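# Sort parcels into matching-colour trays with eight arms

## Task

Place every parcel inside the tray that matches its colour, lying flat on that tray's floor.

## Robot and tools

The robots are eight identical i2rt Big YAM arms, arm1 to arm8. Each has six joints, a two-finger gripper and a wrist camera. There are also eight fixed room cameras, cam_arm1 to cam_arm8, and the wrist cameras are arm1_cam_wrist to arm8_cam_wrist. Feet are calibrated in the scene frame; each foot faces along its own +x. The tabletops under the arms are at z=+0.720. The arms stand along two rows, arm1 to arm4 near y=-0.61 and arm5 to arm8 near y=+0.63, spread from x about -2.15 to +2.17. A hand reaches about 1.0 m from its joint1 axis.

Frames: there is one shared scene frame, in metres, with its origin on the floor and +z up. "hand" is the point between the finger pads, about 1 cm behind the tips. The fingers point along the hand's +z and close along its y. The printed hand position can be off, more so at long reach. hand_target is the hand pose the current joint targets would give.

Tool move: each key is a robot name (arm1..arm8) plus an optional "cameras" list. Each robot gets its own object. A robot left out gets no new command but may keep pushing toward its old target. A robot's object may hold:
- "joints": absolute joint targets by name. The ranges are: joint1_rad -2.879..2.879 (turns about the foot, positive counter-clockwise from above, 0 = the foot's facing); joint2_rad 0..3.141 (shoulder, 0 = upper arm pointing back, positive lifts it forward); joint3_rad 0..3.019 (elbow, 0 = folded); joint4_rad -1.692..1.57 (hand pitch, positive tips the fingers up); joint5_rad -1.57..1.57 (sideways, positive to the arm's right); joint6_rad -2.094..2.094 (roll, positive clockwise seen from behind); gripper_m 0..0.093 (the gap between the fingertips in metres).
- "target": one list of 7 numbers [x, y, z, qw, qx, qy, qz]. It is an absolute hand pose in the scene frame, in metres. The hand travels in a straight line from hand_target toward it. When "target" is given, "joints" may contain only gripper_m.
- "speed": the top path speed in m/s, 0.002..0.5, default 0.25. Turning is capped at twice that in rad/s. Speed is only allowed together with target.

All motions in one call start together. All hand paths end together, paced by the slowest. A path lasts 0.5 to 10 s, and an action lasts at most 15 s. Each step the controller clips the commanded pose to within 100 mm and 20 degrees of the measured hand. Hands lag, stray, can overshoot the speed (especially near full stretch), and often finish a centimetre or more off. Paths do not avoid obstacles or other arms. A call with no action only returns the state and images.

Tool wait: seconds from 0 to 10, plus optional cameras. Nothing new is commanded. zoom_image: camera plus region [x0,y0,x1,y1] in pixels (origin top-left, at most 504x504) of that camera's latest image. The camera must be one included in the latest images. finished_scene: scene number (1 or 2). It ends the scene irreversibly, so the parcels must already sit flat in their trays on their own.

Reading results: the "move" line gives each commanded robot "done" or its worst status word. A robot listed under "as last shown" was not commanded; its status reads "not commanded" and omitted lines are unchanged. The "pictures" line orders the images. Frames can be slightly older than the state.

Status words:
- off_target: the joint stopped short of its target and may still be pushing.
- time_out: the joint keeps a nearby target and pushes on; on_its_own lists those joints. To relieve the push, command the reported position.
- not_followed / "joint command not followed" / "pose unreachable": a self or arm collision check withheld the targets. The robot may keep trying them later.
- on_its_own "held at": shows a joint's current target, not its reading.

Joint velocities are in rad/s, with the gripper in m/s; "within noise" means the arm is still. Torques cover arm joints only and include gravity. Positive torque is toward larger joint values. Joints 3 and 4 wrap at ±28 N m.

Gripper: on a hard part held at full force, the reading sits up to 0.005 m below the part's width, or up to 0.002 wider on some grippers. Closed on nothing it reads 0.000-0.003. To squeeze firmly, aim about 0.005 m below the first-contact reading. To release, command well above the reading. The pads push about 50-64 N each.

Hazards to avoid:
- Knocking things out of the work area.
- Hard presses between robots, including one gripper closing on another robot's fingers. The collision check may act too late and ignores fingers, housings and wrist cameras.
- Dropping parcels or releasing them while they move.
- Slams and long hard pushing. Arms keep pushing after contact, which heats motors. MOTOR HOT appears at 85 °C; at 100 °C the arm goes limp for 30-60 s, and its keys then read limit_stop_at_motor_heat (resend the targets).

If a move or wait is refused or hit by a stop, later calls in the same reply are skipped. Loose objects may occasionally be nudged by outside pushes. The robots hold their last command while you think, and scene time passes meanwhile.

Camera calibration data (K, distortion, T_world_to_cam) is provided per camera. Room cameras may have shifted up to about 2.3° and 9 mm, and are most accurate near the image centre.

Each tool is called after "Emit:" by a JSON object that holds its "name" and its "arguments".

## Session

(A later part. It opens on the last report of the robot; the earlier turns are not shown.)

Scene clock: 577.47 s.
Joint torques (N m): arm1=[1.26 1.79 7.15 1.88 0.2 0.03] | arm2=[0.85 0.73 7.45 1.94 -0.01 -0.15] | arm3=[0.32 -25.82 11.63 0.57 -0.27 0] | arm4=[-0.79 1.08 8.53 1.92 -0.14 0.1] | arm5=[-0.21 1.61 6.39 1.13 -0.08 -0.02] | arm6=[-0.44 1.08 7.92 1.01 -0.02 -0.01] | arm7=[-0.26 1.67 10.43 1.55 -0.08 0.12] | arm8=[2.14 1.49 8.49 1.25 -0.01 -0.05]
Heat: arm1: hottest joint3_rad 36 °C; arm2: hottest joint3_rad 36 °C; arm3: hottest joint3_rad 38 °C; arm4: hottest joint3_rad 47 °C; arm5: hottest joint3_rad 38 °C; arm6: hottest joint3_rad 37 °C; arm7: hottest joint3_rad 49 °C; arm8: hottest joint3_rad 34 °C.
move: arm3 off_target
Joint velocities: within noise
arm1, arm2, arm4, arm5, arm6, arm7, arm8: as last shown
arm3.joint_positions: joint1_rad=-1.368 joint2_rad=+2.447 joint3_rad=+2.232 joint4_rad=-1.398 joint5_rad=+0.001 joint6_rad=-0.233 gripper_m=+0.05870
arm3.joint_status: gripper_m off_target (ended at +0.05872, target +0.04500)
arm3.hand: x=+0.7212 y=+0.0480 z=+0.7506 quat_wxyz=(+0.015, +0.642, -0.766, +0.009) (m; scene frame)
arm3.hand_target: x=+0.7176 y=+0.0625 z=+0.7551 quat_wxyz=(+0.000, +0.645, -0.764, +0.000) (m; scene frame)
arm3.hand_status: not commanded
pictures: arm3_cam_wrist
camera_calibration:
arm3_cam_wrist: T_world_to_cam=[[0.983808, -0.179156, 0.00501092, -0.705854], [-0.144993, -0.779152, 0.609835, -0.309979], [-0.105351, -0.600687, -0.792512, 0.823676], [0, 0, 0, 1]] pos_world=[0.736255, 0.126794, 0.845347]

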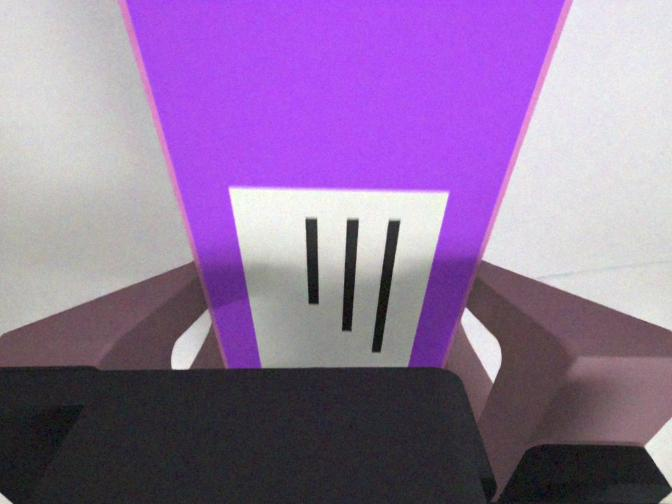

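Emit:
{"name": "move", "arguments": {"arm3": {"target":[0.712,0.015,0.91,0,0.645,-0.764,0],"speed":0.2}, "cameras": []}}

Emit:
{"name": "move", "arguments": {"arm3": {"joints":{"joint2_rad":1.25,"joint3_rad":1.35,"joint4_rad":-1.66,"joint5_rad":0}}, "cameras": []}}

Emit:
{"name": "move", "arguments": {"arm3": {"joints":{"joint1_rad":0.26,"joint6_rad":-0.70}}, "cameras": ["cam_arm3"]}}

Emit:
{"name": "move", "arguments": {"arm3": {"target":[-0.205,-0.368,0.84,0,0.985,0.174,0],"speed":0.3}, "cameras": ["cam_arm3","cam_arm2"]}}

Scene clock: 587.40 s.
Joint torques (N m): arm1=[0.97 1.55 7.08 1.87 0.15 0.02] | arm2=[0.85 0.73 7.46 1.92 -0.01 -0.15] | arm3=[-1.2 -25.82 12.05 -0.34 -0.24 -0.21] | arm4=[-0.79 1.14 8.51 1.94 -0.14 0.1] | arm5=[-0.91 1.73 6.54 1.03 -0.06 -0.04] | arm6=[-0.44 1.08 7.91 0.99 -0.02 0] | arm7=[-0.26 1.61 10.4 1.62 -0.09 0.13] | arm8=[1.9 1.61 8.49 1.33 -0.01 -0.03]
Heat: arm1: hottest joint3_rad 36 °C; arm2: hottest joint3_rad 36 °C; arm3: hottest joint3_rad 38 °C; arm4: hottest joint3_rad 46 °C; arm5: hottest joint3_rad 38 °C; arm6: hottest joint3_rad 37 °C; arm7: hottest joint3_rad 49 °C; arm8: hottest joint3_rad 34 °C.
move: arm3 off_target
Joint velocities: within noise
arm1, arm2, arm4, arm5, arm6, arm7, arm8: as last shown
arm3.joint_positions: joint1_rad=-1.368 joint2_rad=+2.242 joint3_rad=+2.209 joint4_rad=-1.588 joint5_rad=+0.001 joint6_rad=-0.233 gripper_m=+0.05870
arm3.joint_status: not commanded
arm3.hand: x=+0.7050 y=+0.0114 z=+0.8836 quat_wxyz=(+0.018, +0.642, -0.766, +0.011) (m; scene frame)
arm3.hand_target: x=+0.7116 y=+0.0143 z=+0.9097 quat_wxyz=(+0.000, +0.645, -0.764, +0.000) (m; scene frame)
arm3.hand_status: off_target (0.028 m and 2.4 deg from the pose sent, 0.163 m and 2.0 deg at the start)
pictures: none
No camera images: "cameras" was empty.

Scene clock: 589.03 s.
Joint torques (N m): arm1=[1.26 2.02 7.1 1.89 0.15 0.05] | arm2=[0.85 0.73 7.45 1.92 -0.01 -0.15] | arm3=[-1.26 -10.23 9.59 -0.01 -0.15 -0.2] | arm4=[-0.85 1.08 8.53 1.92 -0.14 0.1] | arm5=[-0.44 1.85 6.58 1.2 -0.07 -0.03] | arm6=[-0.5 1.08 7.91 1.01 -0.03 -0.01] | arm7=[-0.38 1.67 10.47 1.63 -0.09 0.12] | arm8=[2.08 1.61 8.46 1.37 0 -0.05]
Heat: arm1: hottest joint3_rad 36 °C; arm2: hottest joint3_rad 36 °C; arm3: hottest joint3_rad 38 °C; arm4: hottest joint3_rad 46 °C; arm5: hottest joint3_rad 38 °C; arm6: hottest joint3_rad 37 °C; arm7: hottest joint3_rad 49 °C; arm8: hottest joint3_rad 34 °C.
move: arm3 done
Joint velocities: within noise
arm1.joint_positions: joint1_rad=-1.553 joint2_rad=+0.697 joint3_rad=+1.409 joint4_rad=-1.509 joint5_rad=+0.004 joint6_rad=-0.048 gripper_m=+0.09290
arm1.joint_status: not commanded
arm1.hand: x=-2.2473 y=-0.8174 z=+1.2673 quat_wxyz=(-0.203, -0.761, -0.525, +0.323) (m; scene frame)
arm1.hand_target: x=-2.2492 y=-0.8203 z=+1.2639 quat_wxyz=(-0.201, -0.762, -0.524, +0.322) (m; scene frame)
arm1.hand_status: not commanded
arm2, arm5, arm6, arm7, arm8: as last shown
arm3.joint_positions: joint1_rad=-1.368 joint2_rad=+1.253 joint3_rad=+1.345 joint4_rad=-1.654 joint5_rad=+0.001 joint6_rad=-0.233 gripper_m=+0.05870
arm3.joint_status: all done
arm3.hand: x=+0.5732 y=-0.2921 z=+1.0553 quat_wxyz=(-0.008, +0.642, -0.766, -0.002) (m; scene frame)
arm3.hand_target: x=+0.5753 y=-0.2940 z=+1.0580 quat_wxyz=(-0.009, +0.645, -0.764, -0.003) (m; scene frame)
arm3.hand_status: not commanded
arm4.joint_positions: joint1_rad=-1.875 joint2_rad=+0.701 joint3_rad=+1.407 joint4_rad=-1.509 joint5_rad=-0.013 joint6_rad=+0.016 gripper_m=+0.09291
arm4.joint_status: not commanded
arm4.hand: x=+1.8385 y=-0.7949 z=+1.2516 quat_wxyz=(-0.337, -0.414, -0.829, +0.165) (m; scene frame)
arm4.hand_target: x=+1.8382 y=-0.7975 z=+1.2498 quat_wxyz=(-0.338, -0.420, -0.826, +0.165) (m; scene frame)
arm4.hand_status: not commanded
pictures: none
No camera images: "cameras" was empty.

Scene clock: 590.97 s.
Joint torques (N m): arm1=[1.38 1.96 7.15 1.85 0.16 0.03] | arm2=[0.79 0.73 7.46 1.92 -0.01 -0.15] | arm3=[0.38 -10.46 9.57 -0.03 -0.16 -0.2] | arm4=[-0.79 1.08 8.53 1.94 -0.14 0.1] | arm5=[-0.21 1.9 6.45 1.18 -0.06 -0.02] | arm6=[-0.44 1.08 7.95 1.01 -0.03 0] | arm7=[-0.26 1.73 10.48 1.58 -0.1 0.12] | arm8=[1.9 1.61 8.53 1.35 0 -0.04]
Heat: arm1: hottest joint3_rad 36 °C; arm2: hottest joint3_rad 36 °C; arm3: hottest joint3_rad 38 °C; arm4: hottest joint3_rad 46 °C; arm5: hottest joint3_rad 38 °C; arm6: hottest joint3_rad 37 °C; arm7: hottest joint3_rad 49 °C; arm8: hottest joint3_rad 34 °C.
move: arm3 done
Joint velocities: within noise
arm1, arm2, arm4, arm5, arm6, arm8: as last shown
arm3.joint_positions: joint1_rad=+0.247 joint2_rad=+1.253 joint3_rad=+1.345 joint4_rad=-1.654 joint5_rad=+0.000 joint6_rad=-0.685 gripper_m=+0.05880
arm3.joint_status: all done
arm3.hand: x=+0.1063 y=-0.4883 z=+1.0512 quat_wxyz=(-0.004, +0.987, +0.160, +0.000) (m; scene frame)
arm3.hand_target: x=+0.1055 y=-0.4930 z=+1.0541 quat_wxyz=(-0.005, +0.985, +0.174, -0.001) (m; scene frame)
arm3.hand_status: not commanded
arm7.joint_positions: joint1_rad=-0.316 joint2_rad=+0.535 joint3_rad=+1.368 joint4_rad=-1.177 joint5_rad=-0.073 joint6_rad=-0.126 gripper_m=+0.09396
arm7.joint_status: not commanded
arm7.hand: x=-0.2873 y=+0.4416 z=+1.3804 quat_wxyz=(-0.508, -0.311, -0.757, +0.270) (m; scene frame)
arm7.hand_target: x=-0.2897 y=+0.4449 z=+1.3917 quat_wxyz=(-0.517, -0.307, -0.750, +0.275) (m; scene frame)
arm7.hand_status: not commanded
pictures: cam_arm3

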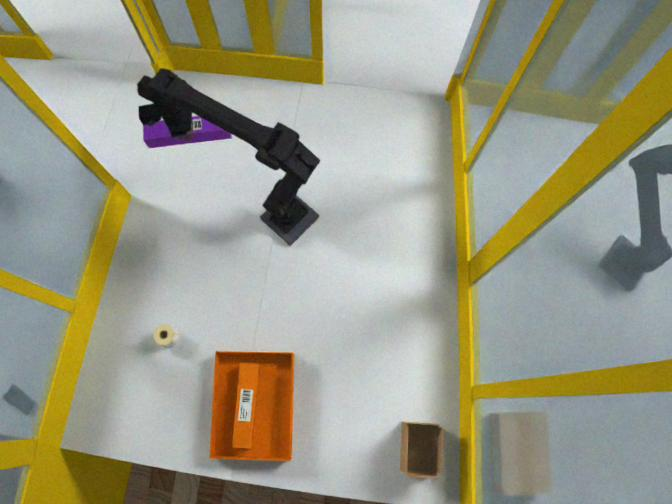

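Scene clock: 593.37 s.
Joint torques (N m): arm1=[0.85 1.85 7.15 1.94 0.16 0.02] | arm2=[0.85 0.73 7.46 1.94 -0.01 -0.15] | arm3=[-0.91 -24 14.09 -0.43 -0.32 -0.21] | arm4=[-0.79 1.08 8.53 1.94 -0.14 0.1] | arm5=[-0.62 1.85 6.53 0.88 -0.08 -0.01] | arm6=[-0.44 1.08 7.92 0.99 -0.03 -0.01] | arm7=[-0.26 1.55 10.41 1.61 -0.09 0.12] | arm8=[1.79 1.26 8.44 1.35 -0.01 -0.03]
Heat: arm1: hottest joint3_rad 36 °C; arm2: hottest joint3_rad 36 °C; arm3: hottest joint3_rad 38 °C; arm4: hottest joint3_rad 46 °C; arm5: hottest joint3_rad 38 °C; arm6: hottest joint3_rad 37 °C; arm7: hottest joint3_rad 49 °C; arm8: hottest joint3_rad 34 °C.
move: arm3 off_target
Joint velocities: within noise
arm1, arm2, arm4, arm5, arm6, arm7, arm8: as last shown
arm3.joint_positions: joint1_rad=+0.247 joint2_rad=+2.216 joint3_rad=+2.017 joint4_rad=-1.411 joint5_rad=-0.003 joint6_rad=-0.700 gripper_m=+0.05880
arm3.joint_status: not commanded
arm3.hand: x=-0.1898 y=-0.3742 z=+0.8203 quat_wxyz=(+0.009, +0.986, +0.167, +0.019) (m; scene frame)
arm3.hand_target: x=-0.2039 y=-0.3684 z=+0.8402 quat_wxyz=(+0.000, +0.985, +0.174, +0.000) (m; scene frame)
arm3.hand_status: off_target (0.026 m and 2.6 deg from the pose sent, 0.395 m and 1.7 deg at the start)
pictures: cam_arm2, cam_arm3

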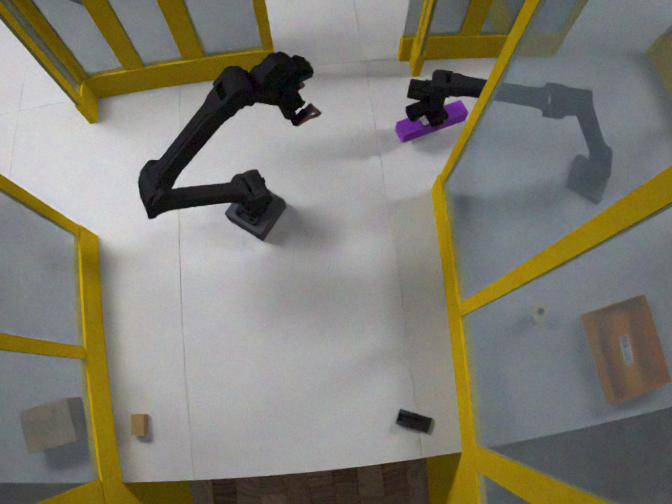

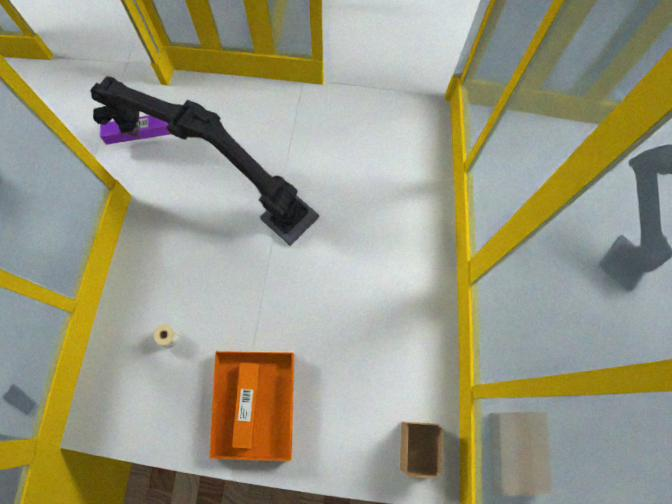

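Emit:
{"name": "move", "arguments": {"arm3": {"target":[-0.203,-0.368,0.770,0,0.985,0.174,0],"speed":0.15}, "cameras": []}}

Emit:
{"name": "move", "arguments": {"arm3": {"target":[-0.203,-0.368,0.752,0,0.985,0.174,0],"speed":0.06}, "cameras": ["cam_arm2","arm3_cam_wrist"]}}

Scene clock: 598.20 s.
Joint torques (N m): arm1=[1.2 1.79 7.09 1.84 0.17 0.01] | arm2=[0.85 0.73 7.45 1.94 -0.01 -0.15] | arm3=[-0.91 -24.7 9.58 0.58 -0.32 -0.22] | arm4=[-0.79 1.14 8.53 1.94 -0.14 0.11] | arm5=[-0.56 1.73 6.46 1.02 -0.06 0] | arm6=[-0.44 1.08 7.92 1.01 -0.02 0] | arm7=[-0.38 1.67 10.47 1.65 -0.09 0.11] | arm8=[2.02 1.44 8.46 1.32 0 -0.04]
Heat: arm1: hottest joint3_rad 35 °C; arm2: hottest joint3_rad 36 °C; arm3: hottest joint3_rad 38 °C; arm4: hottest joint3_rad 46 °C; arm5: hottest joint3_rad 38 °C; arm6: hottest joint3_rad 37 °C; arm7: hottest joint3_rad 49 °C; arm8: hottest joint3_rad 34 °C.
move: arm3 done
Joint velocities: within noise
arm1, arm2, arm4, arm5, arm6, arm7, arm8: as last shown
arm3.joint_positions: joint1_rad=+0.247 joint2_rad=+2.271 joint3_rad=+1.965 joint4_rad=-1.287 joint5_rad=-0.003 joint6_rad=-0.700 gripper_m=+0.05880
arm3.joint_status: not commanded
arm3.hand: x=-0.1971 y=-0.3710 z=+0.7649 quat_wxyz=(+0.005, +0.986, +0.167, +0.012) (m; scene frame)
arm3.hand_target: x=-0.2030 y=-0.3679 z=+0.7702 quat_wxyz=(+0.000, +0.985, +0.174, +0.000) (m; scene frame)
arm3.hand_status: done (0.008 m and 1.7 deg from the pose sent, 0.052 m and 2.6 deg at the start)
pictures: none
No camera images: "cameras" was empty.

Scene clock: 599.20 s.
Joint torques (N m): arm1=[1.26 1.79 6.99 1.84 0.17 0.01] | arm2=[0.79 0.73 7.46 1.94 -0.01 -0.15] | arm3=[-1.03 -23.82 8.81 0.58 -0.32 -0.22] | arm4=[-0.79 1.14 8.53 1.92 -0.14 0.1] | arm5=[-0.26 1.79 6.54 1.18 -0.04 -0.05] | arm6=[-0.44 1.2 7.92 0.99 -0.02 0] | arm7=[-0.32 1.73 10.44 1.57 -0.09 0.12] | arm8=[2.08 1.44 8.53 1.4 0 -0.04]
Heat: arm1: hottest joint3_rad 35 °C; arm2: hottest joint3_rad 36 °C; arm3: hottest joint3_rad 37 °C; arm4: hottest joint3_rad 46 °C; arm5: hottest joint3_rad 38 °C; arm6: hottest joint3_rad 37 °C; arm7: hottest joint3_rad 49 °C; arm8: hottest joint3_rad 34 °C.
move: arm3 done
Joint velocities: within noise
arm1, arm2, arm4, arm5, arm6, arm7, arm8: as last shown
arm3.joint_positions: joint1_rad=+0.247 joint2_rad=+2.273 joint3_rad=+1.953 joint4_rad=-1.252 joint5_rad=-0.003 joint6_rad=-0.700 gripper_m=+0.05880
arm3.joint_status: not commanded
arm3.hand: x=-0.2005 y=-0.3697 z=+0.7587 quat_wxyz=(-0.001, +0.986, +0.167, +0.003) (m; scene frame)
arm3.hand_target: x=-0.2028 y=-0.3680 z=+0.7521 quat_wxyz=(+0.000, +0.985, +0.174, +0.000) (m; scene frame)
arm3.hand_status: done (0.007 m and 0.9 deg from the pose sent, 0.014 m and 1.7 deg at the start)
pictures: arm3_cam_wrist, cam_arm2
camera_calibration:
arm3_cam_wrist: T_world_to_cam=[[-0.324966, 0.945677, 0.00957233, 0.276043], [0.767205, 0.257692, 0.587359, -0.190739], [0.552986, 0.198216, -0.80927, 0.92216], [0, 0, 0, 1]] pos_world=[-0.273901, -0.394682, 0.855666]

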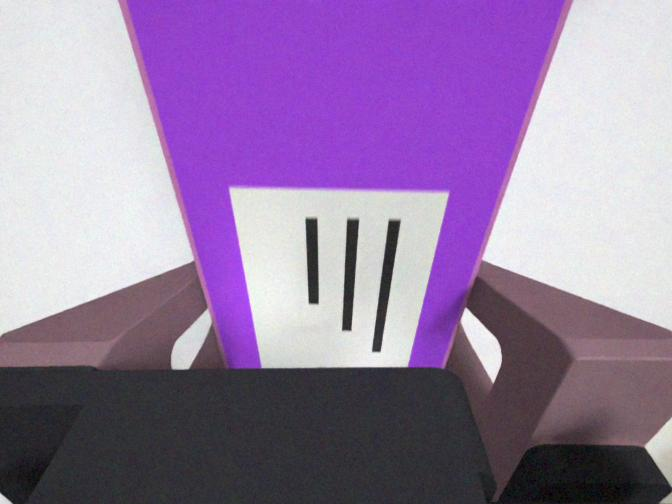

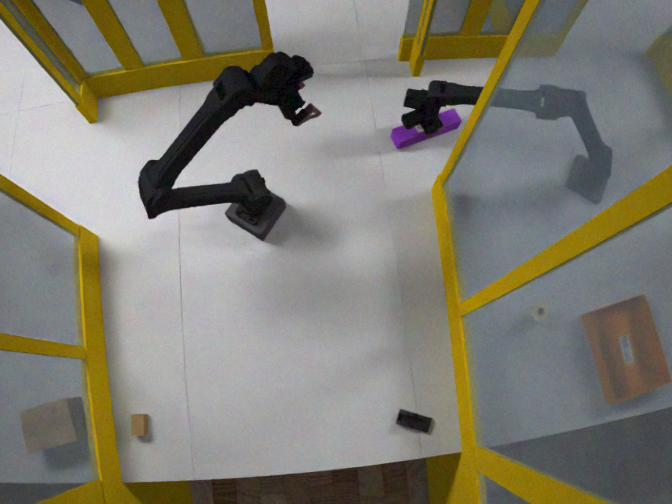

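Emit:
{"name": "move", "arguments": {"arm3": {"target":[-0.203,-0.368,0.744,0,0.985,0.174,0],"speed":0.05}, "cameras": []}}

Emit:
{"name": "move", "arguments": {"arm3": {"joints":{"gripper_m":0.093}}, "cameras": []}}

Emit:
{"name": "move", "arguments": {"arm3": {"target":[-0.195,-0.372,0.93,0,0.985,0.174,0],"speed":0.25}, "cameras": []}}

Emit:
{"name": "move", "arguments": {"arm3": {"joints":{"joint1_rad":-0.6,"joint2_rad":0.7,"joint3_rad":1.4,"joint4_rad":-1.5}}, "arm7": {"joints":{"joint1_rad":-1.04,"joint5_rad":0,"joint6_rad":0,"gripper_m":0.093}}, "cameras": []}}

Emit:
{"name": "move", "arguments": {"arm2": {"joints":{"joint1_rad":-2.126,"joint5_rad":0,"joint6_rad":0,"joint2_rad":1.25,"joint3_rad":1.35,"joint4_rad":-1.66}}, "cameras": ["cam_arm2","arm2_cam_wrist"]}}

Emit:
{"name": "zoom_image", "arguments": {"camera": "cam_arm2", "region": [350, 70, 500, 190]}}

Scene clock: 612.33 s.
Joint torques (N m): arm1=[1.73 1.9 7.17 1.89 0.18 0.01] | arm2=[0.85 0.73 7.46 1.92 -0.01 -0.15] | arm3=[-0.85 -23.65 8.64 0.72 -0.32 -0.22] | arm4=[-0.79 1.14 8.53 1.94 -0.14 0.1] | arm5=[-0.73 1.26 6.48 1.09 -0.06 -0.03] | arm6=[-0.44 1.08 7.9 0.99 -0.03 0] | arm7=[-0.26 1.44 10.44 1.57 -0.09 0.11] | arm8=[1.9 1.67 8.46 1.33 0.01 -0.06]
Heat: arm1: hottest joint3_rad 35 °C; arm2: hottest joint3_rad 36 °C; arm3: hottest joint2_rad 36 °C; arm4: hottest joint3_rad 46 °C; arm5: hottest joint3_rad 38 °C; arm6: hottest joint3_rad 37 °C; arm7: hottest joint3_rad 49 °C; arm8: hottest joint3_rad 34 °C.
move: arm3 done
Joint velocities: within noise
arm1, arm4, arm7: as last shown
arm2.joint_positions: joint1_rad=-2.121 joint2_rad=+0.696 joint3_rad=+1.402 joint4_rad=-1.505 joint5_rad=+0.001 joint6_rad=+0.006 gripper_m=+0.09292
arm2.joint_status: not commanded
arm2.hand: x=-0.6322 y=-0.5408 z=+1.2943 quat_wxyz=(-0.370, +0.163, -0.912, -0.068) (m; scene frame)
arm2.hand_target: x=-0.6303 y=-0.5381 z=+1.2934 quat_wxyz=(-0.370, +0.170, -0.911, -0.068) (m; scene frame)
arm2.hand_status: not commanded
arm3.joint_positions: joint1_rad=+0.247 joint2_rad=+2.278 joint3_rad=+1.947 joint4_rad=-1.239 joint5_rad=-0.003 joint6_rad=-0.700 gripper_m=+0.05880
arm3.joint_status: not commanded
arm3.hand: x=-0.2009 y=-0.3695 z=+0.7539 quat_wxyz=(-0.001, +0.986, +0.167, +0.002) (m; scene frame)
arm3.hand_target: x=-0.2028 y=-0.3680 z=+0.7441 quat_wxyz=(+0.000, +0.985, +0.174, +0.000) (m; scene frame)
arm3.hand_status: done (0.010 m and 0.8 deg from the pose sent, 0.015 m and 0.9 deg at the start)
arm5.joint_positions: joint1_rad=+1.558 joint2_rad=+0.699 joint3_rad=+1.396 joint4_rad=-1.490 joint5_rad=+0.000 joint6_rad=-0.003 gripper_m=+0.09288
arm5.joint_status: not commanded
arm5.hand: x=+2.0972 y=+0.4093 z=+1.2848 quat_wxyz=(+0.227, +0.738, +0.560, -0.300) (m; scene frame)
arm5.hand_target: x=+2.0979 y=+0.4107 z=+1.2848 quat_wxyz=(+0.226, +0.740, +0.560, -0.297) (m; scene frame)
arm5.hand_status: not commanded
arm6.joint_positions: joint1_rad=-1.150 joint2_rad=+0.703 joint3_rad=+1.397 joint4_rad=-1.493 joint5_rad=+0.001 joint6_rad=+0.001 gripper_m=+0.09289
arm6.joint_status: not commanded
arm6.hand: x=+0.8026 y=+0.3910 z=+1.3123 quat_wxyz=(-0.238, -0.717, -0.587, +0.291) (m; scene frame)
arm6.hand_target: x=+0.8037 y=+0.3933 z=+1.3133 quat_wxyz=(-0.240, -0.719, -0.585, +0.289) (m; scene frame)
arm6.hand_status: not commanded
arm8.joint_positions: joint1_rad=+0.302 joint2_rad=+0.698 joint3_rad=+1.404 joint4_rad=-1.508 joint5_rad=-0.002 joint6_rad=+0.007 gripper_m=+0.09293
arm8.joint_status: not commanded
arm8.hand: x=-1.7321 y=+0.4296 z=+1.2548 quat_wxyz=(-0.224, -0.749, -0.546, +0.301) (m; scene frame)
arm8.hand_target: x=-1.7329 y=+0.4272 z=+1.2537 quat_wxyz=(-0.224, -0.748, -0.547, +0.302) (m; scene frame)
arm8.hand_status: not commanded
pictures: none
No camera images: "cameras" was empty.

Scene clock: 613.00 s.
Joint torques (N m): arm1=[1.26 2.26 7.08 1.98 0.17 0.03] | arm2=[0.85 0.73 7.46 1.92 -0.01 -0.15] | arm3=[-0.79 -23.65 8.69 0.61 -0.32 -0.21] | arm4=[-0.79 1.14 8.53 1.94 -0.14 0.1] | arm5=[-0.32 1.73 6.61 1.02 -0.09 -0.05] | arm6=[-0.44 1.14 7.94 1.01 -0.02 0] | arm7=[-0.21 1.79 10.47 1.54 -0.09 0.12] | arm8=[1.9 1.38 8.47 1.31 -0.01 -0.04]
Heat: arm1: hottest joint3_rad 35 °C; arm2: hottest joint3_rad 36 °C; arm3: hottest joint2_rad 36 °C; arm4: hottest joint3_rad 46 °C; arm5: hottest joint3_rad 38 °C; arm6: hottest joint3_rad 37 °C; arm7: hottest joint3_rad 49 °C; arm8: hottest joint3_rad 34 °C.
move: arm3 done
Joint velocities: within noise
arm1, arm2, arm4, arm5, arm6, arm7, arm8: as last shown
arm3.joint_positions: joint1_rad=+0.247 joint2_rad=+2.278 joint3_rad=+1.947 joint4_rad=-1.236 joint5_rad=-0.003 joint6_rad=-0.700 gripper_m=+0.09290
arm3.joint_status: all done
arm3.hand: x=-0.2015 y=-0.3692 z=+0.7536 quat_wxyz=(-0.002, +0.986, +0.167, +0.001) (m; scene frame)
arm3.hand_target: x=-0.2028 y=-0.3680 z=+0.7441 quat_wxyz=(+0.000, +0.985, +0.174, +0.000) (m; scene frame)
arm3.hand_status: not commanded
pictures: none
No camera images: "cameras" was empty.

Scene clock: 614.80 s.
Joint torques (N m): arm1=[1.2 1.9 7.02 1.77 0.2 0.04] | arm2=[0.85 0.73 7.46 1.94 -0.01 -0.15] | arm3=[-1.03 -23.71 14.11 -0.32 -0.31 -0.22] | arm4=[-0.79 1.14 8.53 1.94 -0.14 0.1] | arm5=[-0.09 2.26 6.49 1.02 -0.06 -0.01] | arm6=[-0.44 1.08 7.92 1.01 -0.03 -0.01] | arm7=[-0.21 1.79 10.41 1.59 -0.09 0.13] | arm8=[1.85 1.55 8.49 1.33 0.01 -0.06]
Heat: arm1: hottest joint3_rad 35 °C; arm2: hottest joint3_rad 36 °C; arm3: hottest joint2_rad 36 °C; arm4: hottest joint3_rad 46 °C; arm5: hottest joint3_rad 38 °C; arm6: hottest joint3_rad 37 °C; arm7: hottest joint3_rad 49 °C; arm8: hottest joint3_rad 34 °C.
move: arm3 off_target
Joint velocities: within noise
arm1, arm2, arm4, arm5, arm6, arm7, arm8: as last shown
arm3.joint_positions: joint1_rad=+0.247 joint2_rad=+2.163 joint3_rad=+2.160 joint4_rad=-1.607 joint5_rad=-0.003 joint6_rad=-0.700 gripper_m=+0.09297
arm3.joint_status: not commanded
arm3.hand: x=-0.1841 y=-0.3771 z=+0.9097 quat_wxyz=(+0.009, +0.986, +0.167, +0.019) (m; scene frame)
arm3.hand_target: x=-0.1940 y=-0.3723 z=+0.9301 quat_wxyz=(-0.001, +0.985, +0.174, -0.001) (m; scene frame)
arm3.hand_status: off_target (0.024 m and 2.5 deg from the pose sent, 0.177 m and 0.8 deg at the start; pose on its path clipped on 11 of 54 steps)
pictures: none
No camera images: "cameras" was empty.

Scene clock: 616.73 s.
Joint torques (N m): arm1=[1.44 1.96 7.06 1.81 0.16 -0.01] | arm2=[0.85 0.73 7.46 1.94 -0.01 -0.15] | arm3=[-1.9 -0.5 8.32 1.22 -0.26 -0.16] | arm4=[-0.79 1.14 8.53 1.94 -0.14 0.11] | arm5=[-0.67 1.61 6.54 0.99 -0.07 0] | arm6=[-0.38 1.08 7.91 0.99 -0.02 0] | arm7=[-1.14 1.61 10.43 1.61 0.03 0.2] | arm8=[2.02 1.49 8.47 1.31 0 -0.04]
Heat: arm1: hottest joint3_rad 35 °C; arm2: hottest joint3_rad 36 °C; arm3: hottest joint2_rad 36 °C; arm4: hottest joint3_rad 46 °C; arm5: hottest joint3_rad 38 °C; arm6: hottest joint3_rad 37 °C; arm7: hottest joint3_rad 49 °C; arm8: hottest joint3_rad 34 °C.
move: arm3 done; arm7 done
Joint velocities: within noise
arm1.joint_positions: joint1_rad=-1.553 joint2_rad=+0.697 joint3_rad=+1.409 joint4_rad=-1.509 joint5_rad=+0.004 joint6_rad=-0.048 gripper_m=+0.09290
arm1.joint_status: not commanded
arm1.hand: x=-2.2473 y=-0.8174 z=+1.2673 quat_wxyz=(-0.203, -0.761, -0.525, +0.323) (m; scene frame)
arm1.hand_target: x=-2.2492 y=-0.8203 z=+1.2639 quat_wxyz=(-0.201, -0.762, -0.524, +0.322) (m; scene frame)
arm1.hand_status: not commanded
arm2, arm5, arm6, arm8: as last shown
arm3.joint_positions: joint1_rad=-0.584 joint2_rad=+0.699 joint3_rad=+1.398 joint4_rad=-1.502 joint5_rad=-0.004 joint6_rad=-0.701 gripper_m=+0.09299
arm3.joint_status: all done
arm3.hand: x=+0.3446 y=-0.3926 z=+1.2475 quat_wxyz=(-0.306, +0.899, -0.224, -0.218) (m; scene frame)
arm3.hand_target: x=+0.3475 y=-0.3909 z=+1.2484 quat_wxyz=(-0.310, +0.899, -0.224, -0.215) (m; scene frame)
arm3.hand_status: not commanded
arm4.joint_positions: joint1_rad=-1.875 joint2_rad=+0.701 joint3_rad=+1.407 joint4_rad=-1.509 joint5_rad=-0.013 joint6_rad=+0.016 gripper_m=+0.09291
arm4.joint_status: not commanded
arm4.hand: x=+1.8385 y=-0.7949 z=+1.2516 quat_wxyz=(-0.337, -0.414, -0.829, +0.165) (m; scene frame)
arm4.hand_target: x=+1.8382 y=-0.7975 z=+1.2498 quat_wxyz=(-0.338, -0.420, -0.826, +0.165) (m; scene frame)
arm4.hand_status: not commanded
arm7.joint_positions: joint1_rad=-1.031 joint2_rad=+0.535 joint3_rad=+1.368 joint4_rad=-1.177 joint5_rad=-0.003 joint6_rad=-0.009 gripper_m=+0.09310
arm7.joint_status: all done
arm7.hand: x=-0.4452 y=+0.3952 z=+1.3802 quat_wxyz=(-0.384, -0.604, -0.553, +0.427) (m; scene frame)
arm7.hand_target: x=-0.4472 y=+0.3995 z=+1.3915 quat_wxyz=(-0.390, -0.604, -0.542, +0.436) (m; scene frame)
arm7.hand_status: not commanded
pictures: none
No camera images: "cameras" was empty.

Scene clock: 618.20 s.
Joint torques (N m): arm1=[1.49 1.9 7.02 1.89 0.16 0.02] | arm2=[-0.15 -10.75 9.16 0.2 -0.05 -0.12] | arm3=[-1.9 -0.56 8.32 1.22 -0.25 -0.16] | arm4=[-0.79 1.14 8.53 1.94 -0.14 0.11] | arm5=[-0.03 1.9 6.34 1.02 -0.05 0.02] | arm6=[-0.56 1.03 7.92 1.01 -0.02 0] | arm7=[-1.03 1.44 10.5 1.55 0.04 0.2] | arm8=[2.02 1.49 8.47 1.26 -0.02 -0.04]
Heat: arm1: hottest joint3_rad 35 °C; arm2: hottest joint3_rad 36 °C; arm3: hottest joint2_rad 36 °C; arm4: hottest joint3_rad 45 °C; arm5: hottest joint3_rad 38 °C; arm6: hottest joint3_rad 37 °C; arm7: hottest joint3_rad 49 °C; arm8: hottest joint3_rad 34 °C.
move: arm2 done
Joint velocities: within noise
arm1, arm3, arm4, arm5, arm6, arm7, arm8: as last shown
arm2.joint_positions: joint1_rad=-2.121 joint2_rad=+1.256 joint3_rad=+1.340 joint4_rad=-1.651 joint5_rad=+0.001 joint6_rad=+0.006 gripper_m=+0.09292
arm2.joint_status: all done
arm2.hand: x=-0.5255 y=-0.5004 z=+1.0952 quat_wxyz=(-0.002, +0.176, -0.984, +0.000) (m; scene frame)
arm2.hand_target: x=-0.5261 y=-0.5022 z=+1.1009 quat_wxyz=(-0.005, +0.176, -0.984, -0.001) (m; scene frame)
arm2.hand_status: not commanded
pictures: arm2_cam_wrist, cam_arm2
camera_calibration:
arm2_cam_wrist: T_world_to_cam=[[0.341111, -0.93994, 0.0125345, -0.306041], [-0.768115, -0.271018, 0.580128, -1.17026], [-0.541888, -0.207516, -0.814429, 0.623871], [0, 0, 0, 1]] pos_world=[-0.456431, -0.475358, 1.19083]

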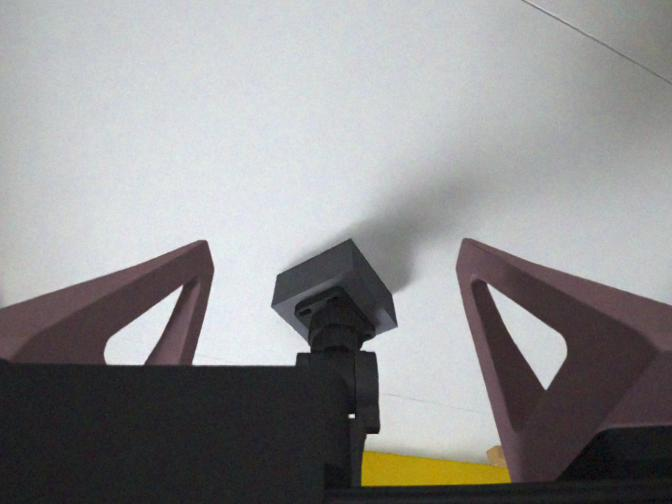

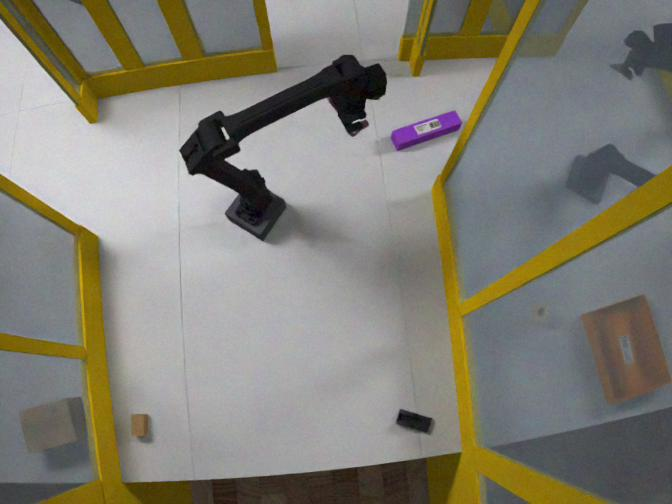

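Scaled by 3.360.

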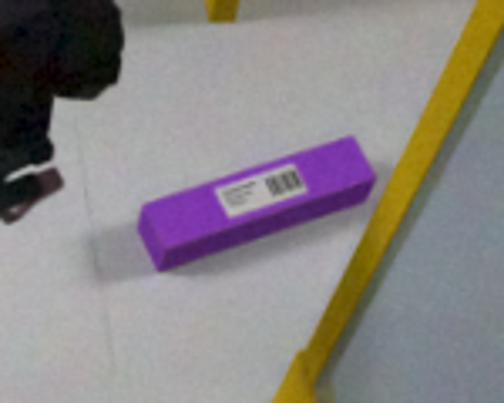

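Emit:
{"name": "move", "arguments": {"arm2": {"target":[-0.190,-0.365,0.86,0,0.166,-0.986,0],"speed":0.3}, "cameras": ["arm2_cam_wrist"]}}

Scene clock: 624.83 s.
Joint torques (N m): arm1=[0.79 1.96 7.02 1.87 0.14 0.01] | arm2=[0.85 -25.64 11.82 0.21 -0.02 0.07] | arm3=[-1.79 -0.5 8.31 1.22 -0.25 -0.16] | arm4=[-0.85 1.14 8.53 1.92 -0.14 0.1] | arm5=[-0.97 1.55 6.49 1.05 -0.08 0.01] | arm6=[-0.44 1.08 7.92 1.01 -0.03 -0.01] | arm7=[-1.08 1.55 10.48 1.61 0.05 0.21] | arm8=[2.14 1.55 8.49 1.32 0 -0.06]
Heat: arm1: hottest joint3_rad 35 °C; arm2: hottest joint3_rad 37 °C; arm3: hottest joint2_rad 35 °C; arm4: hottest joint3_rad 45 °C; arm5: hottest joint3_rad 38 °C; arm6: hottest joint3_rad 37 °C; arm7: hottest joint3_rad 49 °C; arm8: hottest joint3_rad 34 °C.
move: arm2 off_target
Joint velocities: within noise
arm1, arm3, arm4, arm5, arm6, arm7, arm8: as last shown
arm2.joint_positions: joint1_rad=-2.117 joint2_rad=+2.315 joint3_rad=+2.162 joint4_rad=-1.433 joint5_rad=+0.001 joint6_rad=+0.024 gripper_m=+0.09292
arm2.joint_status: not commanded
arm2.hand: x=-0.1979 y=-0.3738 z=+0.8563 quat_wxyz=(+0.008, +0.169, -0.986, +0.002) (m; scene frame)
arm2.hand_target: x=-0.1905 y=-0.3652 z=+0.8602 quat_wxyz=(-0.001, +0.166, -0.986, +0.000) (m; scene frame)
arm2.hand_status: off_target (0.012 m and 0.9 deg from the pose sent, 0.432 m and 1.2 deg at the start)
pictures: arm2_cam_wrist
camera_calibration:
arm2_cam_wrist: T_world_to_cam=[[0.328449, -0.944432, 0.0129851, -0.300288], [-0.761044, -0.256479, 0.595844, -0.752308], [-0.559404, -0.205587, -0.802995, 0.620703], [0, 0, 0, 1]] pos_world=[-0.126686, -0.348945, 0.950579]

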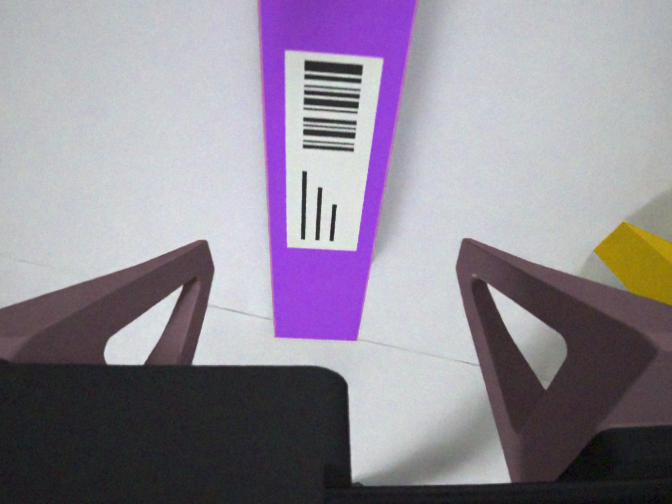

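Emit:
{"name": "move", "arguments": {"arm2": {"target":[-0.191,-0.362,0.785,0,0.139,-0.990,0],"speed":0.15}, "cameras": ["arm2_cam_wrist"]}}

Scene clock: 632.17 s.
Joint torques (N m): arm1=[1.49 1.73 7.12 1.87 0.17 0.02] | arm2=[0.79 -26.87 8.79 0.92 -0.01 0.08] | arm3=[-1.9 -0.67 8.35 1.25 -0.25 -0.17] | arm4=[-0.79 1.14 8.53 1.94 -0.14 0.1] | arm5=[-0.91 1.79 6.43 1.03 -0.04 -0.01] | arm6=[-0.44 1.03 7.92 0.99 -0.02 0] | arm7=[-1.14 1.44 10.48 1.57 0.06 0.2] | arm8=[1.73 1.61 8.53 1.35 -0.01 -0.04]
Heat: arm1: hottest joint3_rad 34 °C; arm2: hottest joint3_rad 39 °C; arm3: hottest joint2_rad 35 °C; arm4: hottest joint3_rad 45 °C; arm5: hottest joint3_rad 38 °C; arm6: hottest joint3_rad 37 °C; arm7: hottest joint3_rad 49 °C; arm8: hottest joint3_rad 34 °C.
move: arm2 done
Joint velocities: within noise
arm1, arm3, arm4, arm5, arm6, arm7, arm8: as last shown
arm2.joint_positions: joint1_rad=-2.113 joint2_rad=+2.382 joint3_rad=+2.105 joint4_rad=-1.304 joint5_rad=+0.001 joint6_rad=+0.083 gripper_m=+0.09292
arm2.joint_status: not commanded
arm2.hand: x=-0.1932 y=-0.3687 z=+0.7893 quat_wxyz=(+0.005, +0.142, -0.990, +0.001) (m; scene frame)
arm2.hand_target: x=-0.1912 y=-0.3621 z=+0.7851 quat_wxyz=(+0.000, +0.139, -0.990, +0.000) (m; scene frame)
arm2.hand_status: done (0.008 m and 0.7 deg from the pose sent, 0.072 m and 3.6 deg at the start)
pictures: arm2_cam_wrist
camera_calibration:
arm2_cam_wrist: T_world_to_cam=[[0.276383, -0.960954, 0.0133768, -0.312659], [-0.777237, -0.215313, 0.591222, -0.691716], [-0.565257, -0.173801, -0.806398, 0.583739], [0, 0, 0, 1]] pos_world=[-0.121251, -0.347932, 0.883866]

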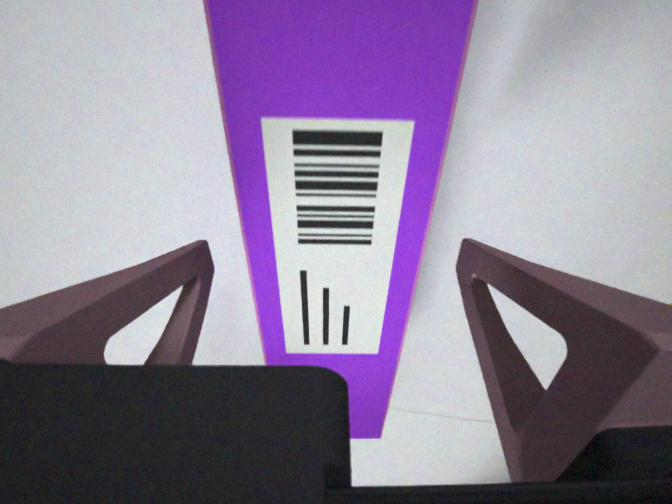

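Emit:
{"name": "move", "arguments": {"arm2": {"target":[-0.188,-0.362,0.742,0,0.139,-0.990,0],"speed":0.08}, "cameras": []}}

Emit:
{"name": "move", "arguments": {"arm2": {"joints":{"gripper_m":0.045}}, "cameras": ["arm2_cam_wrist"]}}

Emit:
{"name": "move", "arguments": {"arm2": {"target":[-0.220,-0.372,0.91,0,0.139,-0.990,0],"speed":0.2}, "cameras": []}}

Emit:
{"name": "move", "arguments": {"arm2": {"joints":{"joint2_rad":1.25,"joint3_rad":1.35,"joint4_rad":-1.66,"joint5_rad":0}}, "cameras": ["arm2_cam_wrist"]}}

Emit:
{"name": "move", "arguments": {"arm2": {"joints":{"joint1_rad":-1.44,"joint6_rad":0}}, "cameras": ["cam_arm2","cam_arm7"]}}

Scene clock: 643.67 s.
Joint torques (N m): arm1=[1.14 2.26 7.12 1.87 0.15 0] | arm2=[0.73 -26.46 8.29 0.92 0 0.06] | arm3=[-1.79 -0.67 8.35 1.24 -0.25 -0.16] | arm4=[-0.79 1.14 8.53 1.94 -0.14 0.11] | arm5=[0.03 1.73 6.52 1.06 -0.06 -0.02] | arm6=[-0.5 1.14 7.94 0.99 -0.03 0] | arm7=[-1.08 1.55 10.43 1.63 0.04 0.2] | arm8=[2.02 1.49 8.5 1.31 -0.01 -0.05]
Heat: arm1: hottest joint3_rad 34 °C; arm2: hottest joint3_rad 39 °C; arm3: hottest joint2_rad 34 °C; arm4: hottest joint3_rad 45 °C; arm5: hottest joint3_rad 38 °C; arm6: hottest joint3_rad 37 °C; arm7: hottest joint3_rad 49 °C; arm8: hottest joint3_rad 34 °C.
move: arm2 off_target
Joint velocities: within noise
arm1, arm3, arm4, arm5, arm6, arm7, arm8: as last shown
arm2.joint_positions: joint1_rad=-2.113 joint2_rad=+2.429 joint3_rad=+2.094 joint4_rad=-1.234 joint5_rad=+0.001 joint6_rad=+0.083 gripper_m=+0.09292
arm2.joint_status: not commanded
arm2.hand: x=-0.1879 y=-0.3666 z=+0.7524 quat_wxyz=(-0.001, +0.142, -0.990, +0.000) (m; scene frame)
arm2.hand_target: x=-0.1883 y=-0.3622 z=+0.7421 quat_wxyz=(+0.000, +0.139, -0.990, +0.000) (m; scene frame)
arm2.hand_status: off_target (0.011 m and 0.4 deg from the pose sent, 0.048 m and 0.7 deg at the start)
pictures: none
No camera images: "cameras" was empty.

Scene clock: 644.27 s.
Joint torques (N m): arm1=[1.2 2.08 7.16 1.88 0.15 -0.01] | arm2=[0.73 -26.52 8.24 0.94 0 0.06] | arm3=[-1.96 -0.56 8.34 1.22 -0.25 -0.15] | arm4=[-0.79 1.14 8.51 1.94 -0.14 0.11] | arm5=[-0.56 1.26 6.45 1.09 -0.1 -0.02] | arm6=[-0.44 1.08 7.91 1.01 -0.03 0] | arm7=[-1.08 1.49 10.41 1.62 0.03 0.2] | arm8=[2.02 1.55 8.54 1.37 0.01 -0.02]
Heat: arm1: hottest joint3_rad 34 °C; arm2: hottest joint3_rad 39 °C; arm3: hottest joint2_rad 34 °C; arm4: hottest joint3_rad 45 °C; arm5: hottest joint3_rad 38 °C; arm6: hottest joint3_rad 37 °C; arm7: hottest joint3_rad 49 °C; arm8: hottest joint3_rad 34 °C.
move: arm2 off_target
Joint velocities: within noise
arm1, arm3, arm4, arm7: as last shown
arm2.joint_positions: joint1_rad=-2.113 joint2_rad=+2.429 joint3_rad=+2.094 joint4_rad=-1.234 joint5_rad=+0.001 joint6_rad=+0.083 gripper_m=+0.05857
arm2.joint_status: gripper_m off_target (ended at +0.05860, target +0.04500)
arm2.hand: x=-0.1879 y=-0.3666 z=+0.7524 quat_wxyz=(-0.001, +0.142, -0.990, +0.000) (m; scene frame)
arm2.hand_target: x=-0.1883 y=-0.3622 z=+0.7421 quat_wxyz=(+0.000, +0.139, -0.990, +0.000) (m; scene frame)
arm2.hand_status: not commanded
arm5.joint_positions: joint1_rad=+1.558 joint2_rad=+0.699 joint3_rad=+1.396 joint4_rad=-1.490 joint5_rad=+0.000 joint6_rad=-0.003 gripper_m=+0.09288
arm5.joint_status: not commanded
arm5.hand: x=+2.0972 y=+0.4093 z=+1.2848 quat_wxyz=(+0.227, +0.738, +0.560, -0.300) (m; scene frame)
arm5.hand_target: x=+2.0979 y=+0.4107 z=+1.2848 quat_wxyz=(+0.226, +0.740, +0.560, -0.297) (m; scene frame)
arm5.hand_status: not commanded
arm6.joint_positions: joint1_rad=-1.150 joint2_rad=+0.703 joint3_rad=+1.397 joint4_rad=-1.493 joint5_rad=+0.001 joint6_rad=+0.001 gripper_m=+0.09289
arm6.joint_status: not commanded
arm6.hand: x=+0.8026 y=+0.3910 z=+1.3123 quat_wxyz=(-0.238, -0.717, -0.587, +0.291) (m; scene frame)
arm6.hand_target: x=+0.8037 y=+0.3933 z=+1.3133 quat_wxyz=(-0.240, -0.719, -0.585, +0.289) (m; scene frame)
arm6.hand_status: not commanded
arm8.joint_positions: joint1_rad=+0.302 joint2_rad=+0.698 joint3_rad=+1.404 joint4_rad=-1.508 joint5_rad=-0.002 joint6_rad=+0.007 gripper_m=+0.09293
arm8.joint_status: not commanded
arm8.hand: x=-1.7321 y=+0.4296 z=+1.2548 quat_wxyz=(-0.224, -0.749, -0.546, +0.301) (m; scene frame)
arm8.hand_target: x=-1.7329 y=+0.4272 z=+1.2537 quat_wxyz=(-0.224, -0.748, -0.547, +0.302) (m; scene frame)
arm8.hand_status: not commanded
pictures: arm2_cam_wrist
camera_calibration:
arm2_cam_wrist: T_world_to_cam=[[0.275886, -0.96111, 0.012446, -0.311148], [-0.783389, -0.217331, 0.582296, -0.660563], [-0.556945, -0.170397, -0.812882, 0.565056], [0, 0, 0, 1]] pos_world=[-0.116931, -0.346324, 0.84784]

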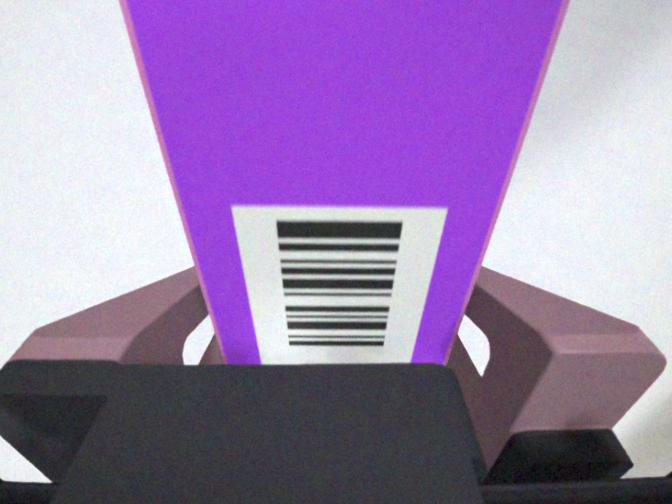

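Scene clock: 645.87 s.
Joint torques (N m): arm1=[1.08 1.79 7.04 1.91 0.16 -0.01] | arm2=[0.85 -25.88 11.34 0.1 -0.02 0.07] | arm3=[-1.96 -0.62 8.29 1.21 -0.26 -0.16] | arm4=[-0.79 1.14 8.51 1.92 -0.14 0.1] | arm5=[-0.15 1.79 6.5 1.13 -0.07 0] | arm6=[-0.5 1.03 7.92 1.01 -0.03 0] | arm7=[-1.2 1.44 10.43 1.63 0.04 0.21] | arm8=[1.85 1.44 8.44 1.4 -0.01 -0.04]
Heat: arm1: hottest joint3_rad 34 °C; arm2: hottest joint3_rad 39 °C; arm3: hottest joint2_rad 34 °C; arm4: hottest joint3_rad 45 °C; arm5: hottest joint3_rad 38 °C; arm6: hottest joint3_rad 37 °C; arm7: hottest joint3_rad 49 °C; arm8: hottest joint3_rad 34 °C.
move: arm2 off_target
Joint velocities: within noise
arm1, arm3, arm4, arm5, arm6, arm7, arm8: as last shown
arm2.joint_positions: joint1_rad=-2.111 joint2_rad=+2.207 joint3_rad=+2.070 joint4_rad=-1.464 joint5_rad=+0.001 joint6_rad=+0.085 gripper_m=+0.05857
arm2.joint_status: not commanded
arm2.hand: x=-0.2269 y=-0.3805 z=+0.8944 quat_wxyz=(+0.015, +0.142, -0.990, +0.003) (m; scene frame)
arm2.hand_target: x=-0.2205 y=-0.3723 z=+0.9100 quat_wxyz=(+0.000, +0.139, -0.990, +0.000) (m; scene frame)
arm2.hand_status: off_target (0.019 m and 1.7 deg from the pose sent, 0.161 m and 0.4 deg at the start)
pictures: none
No camera images: "cameras" was empty.

Scene clock: 647.53 s.
Joint torques (N m): arm1=[1.32 1.79 7.08 1.84 0.17 0.01] | arm2=[0.85 -9.88 8.4 0.42 -0.04 0.07] | arm3=[-1.85 -0.56 8.32 1.21 -0.25 -0.16] | arm4=[-0.79 1.14 8.53 1.92 -0.14 0.1] | arm5=[-0.73 1.96 6.53 0.98 -0.07 0] | arm6=[-0.44 1.08 7.91 0.99 -0.03 -0.01] | arm7=[-1.08 1.55 10.48 1.58 0.05 0.2] | arm8=[1.79 1.61 8.47 1.28 0 -0.06]
Heat: arm1: hottest joint3_rad 34 °C; arm2: hottest joint3_rad 39 °C; arm3: hottest joint3_rad 34 °C; arm4: hottest joint3_rad 45 °C; arm5: hottest joint3_rad 38 °C; arm6: hottest joint3_rad 37 °C; arm7: hottest joint3_rad 49 °C; arm8: hottest joint3_rad 34 °C.
move: arm2 done
Joint velocities: within noise
arm1, arm3, arm4, arm5, arm6, arm7, arm8: as last shown
arm2.joint_positions: joint1_rad=-2.111 joint2_rad=+1.248 joint3_rad=+1.350 joint4_rad=-1.656 joint5_rad=+0.001 joint6_rad=+0.085 gripper_m=+0.05858
arm2.joint_status: all done
arm2.hand: x=-0.5274 y=-0.4973 z=+1.1019 quat_wxyz=(-0.009, +0.142, -0.990, -0.002) (m; scene frame)
arm2.hand_target: x=-0.5290 y=-0.4948 z=+1.1011 quat_wxyz=(-0.005, +0.139, -0.990, -0.002) (m; scene frame)
arm2.hand_status: not commanded
pictures: arm2_cam_wrist
camera_calibration:
arm2_cam_wrist: T_world_to_cam=[[0.275321, -0.96129, 0.0109689, -0.346131], [-0.792073, -0.22036, 0.569264, -1.1501], [-0.544811, -0.165418, -0.822081, 0.656861], [0, 0, 0, 1]] pos_world=[-0.457802, -0.477511, 1.1985]

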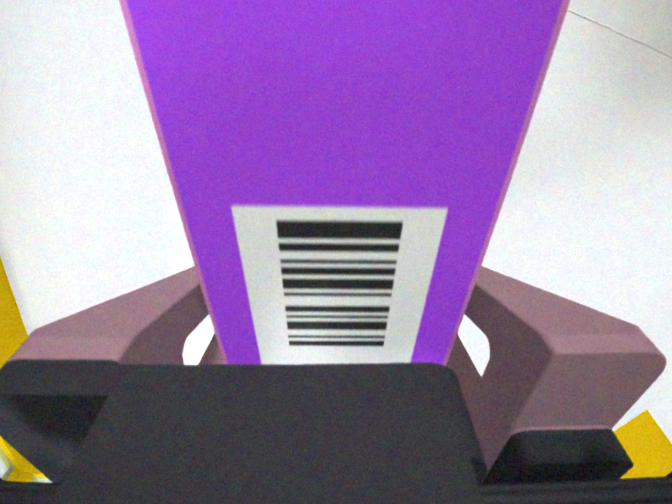

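Scene clock: 648.93 s.
Joint torques (N m): arm1=[1.32 1.79 7.15 1.74 0.16 0.04] | arm2=[0.73 -9.88 8.39 0.43 -0.02 -0.19] | arm3=[-1.85 -0.67 8.35 1.25 -0.25 -0.15] | arm4=[-0.79 1.08 8.53 1.94 -0.14 0.1] | arm5=[-0.38 2.2 6.48 1.02 -0.07 -0.02] | arm6=[-0.44 1.14 7.92 1.01 -0.03 0] | arm7=[-1.08 1.61 10.5 1.58 0.05 0.22] | arm8=[2.08 1.67 8.42 1.33 0.01 -0.06]
Heat: arm1: hottest joint3_rad 34 °C; arm2: hottest joint3_rad 39 °C; arm3: hottest joint3_rad 34 °C; arm4: hottest joint3_rad 45 °C; arm5: hottest joint3_rad 38 °C; arm6: hottest joint3_rad 37 °C; arm7: hottest joint3_rad 49 °C; arm8: hottest joint3_rad 34 °C.
move: arm2 done
Joint velocities: within noise
arm1.joint_positions: joint1_rad=-1.553 joint2_rad=+0.697 joint3_rad=+1.409 joint4_rad=-1.509 joint5_rad=+0.004 joint6_rad=-0.048 gripper_m=+0.09290
arm1.joint_status: not commanded
arm1.hand: x=-2.2473 y=-0.8174 z=+1.2673 quat_wxyz=(-0.203, -0.761, -0.525, +0.323) (m; scene frame)
arm1.hand_target: x=-2.2492 y=-0.8203 z=+1.2639 quat_wxyz=(-0.201, -0.762, -0.524, +0.322) (m; scene frame)
arm1.hand_status: not commanded
arm2.joint_positions: joint1_rad=-1.446 joint2_rad=+1.248 joint3_rad=+1.350 joint4_rad=-1.656 joint5_rad=+0.000 joint6_rad=+0.013 gripper_m=+0.05860
arm2.joint_status: all done
arm2.hand: x=-0.6748 y=-0.3225 z=+1.1021 quat_wxyz=(-0.008, +0.489, -0.872, -0.005) (m; scene frame)
arm2.hand_target: x=-0.6770 y=-0.3219 z=+1.1013 quat_wxyz=(-0.005, +0.497, -0.868, -0.003) (m; scene frame)
arm2.hand_status: not commanded
arm3.joint_positions: joint1_rad=-0.584 joint2_rad=+0.699 joint3_rad=+1.398 joint4_rad=-1.502 joint5_rad=-0.004 joint6_rad=-0.701 gripper_m=+0.09299
arm3.joint_status: not commanded
arm3.hand: x=+0.3446 y=-0.3926 z=+1.2475 quat_wxyz=(-0.306, +0.899, -0.224, -0.218) (m; scene frame)
arm3.hand_target: x=+0.3474 y=-0.3909 z=+1.2484 quat_wxyz=(-0.310, +0.899, -0.224, -0.215) (m; scene frame)
arm3.hand_status: not commanded
arm4.joint_positions: joint1_rad=-1.875 joint2_rad=+0.701 joint3_rad=+1.407 joint4_rad=-1.509 joint5_rad=-0.013 joint6_rad=+0.016 gripper_m=+0.09291
arm4.joint_status: not commanded
arm4.hand: x=+1.8385 y=-0.7949 z=+1.2516 quat_wxyz=(-0.337, -0.414, -0.829, +0.165) (m; scene frame)
arm4.hand_target: x=+1.8382 y=-0.7975 z=+1.2498 quat_wxyz=(-0.338, -0.420, -0.826, +0.165) (m; scene frame)
arm4.hand_status: not commanded
arm5, arm6, arm8: as last shown
arm7.joint_positions: joint1_rad=-1.031 joint2_rad=+0.535 joint3_rad=+1.368 joint4_rad=-1.177 joint5_rad=-0.003 joint6_rad=-0.009 gripper_m=+0.09310
arm7.joint_status: not commanded
arm7.hand: x=-0.4452 y=+0.3952 z=+1.3802 quat_wxyz=(-0.384, -0.604, -0.553, +0.427) (m; scene frame)
arm7.hand_target: x=-0.4472 y=+0.3995 z=+1.3915 quat_wxyz=(-0.390, -0.604, -0.542, +0.436) (m; scene frame)
arm7.hand_status: not commanded
pictures: cam_arm2, cam_arm7

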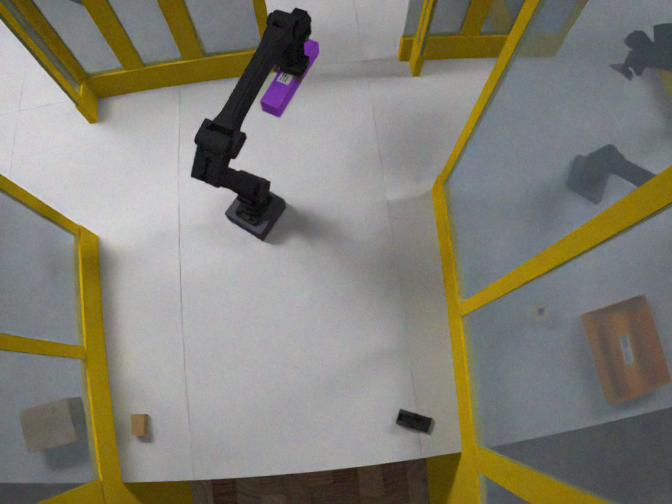

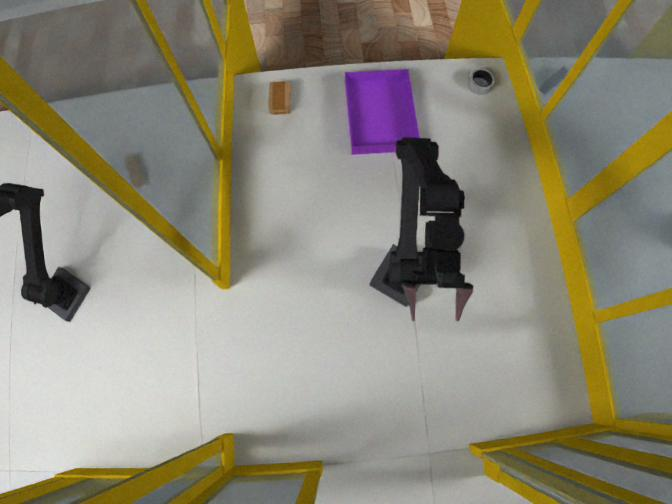

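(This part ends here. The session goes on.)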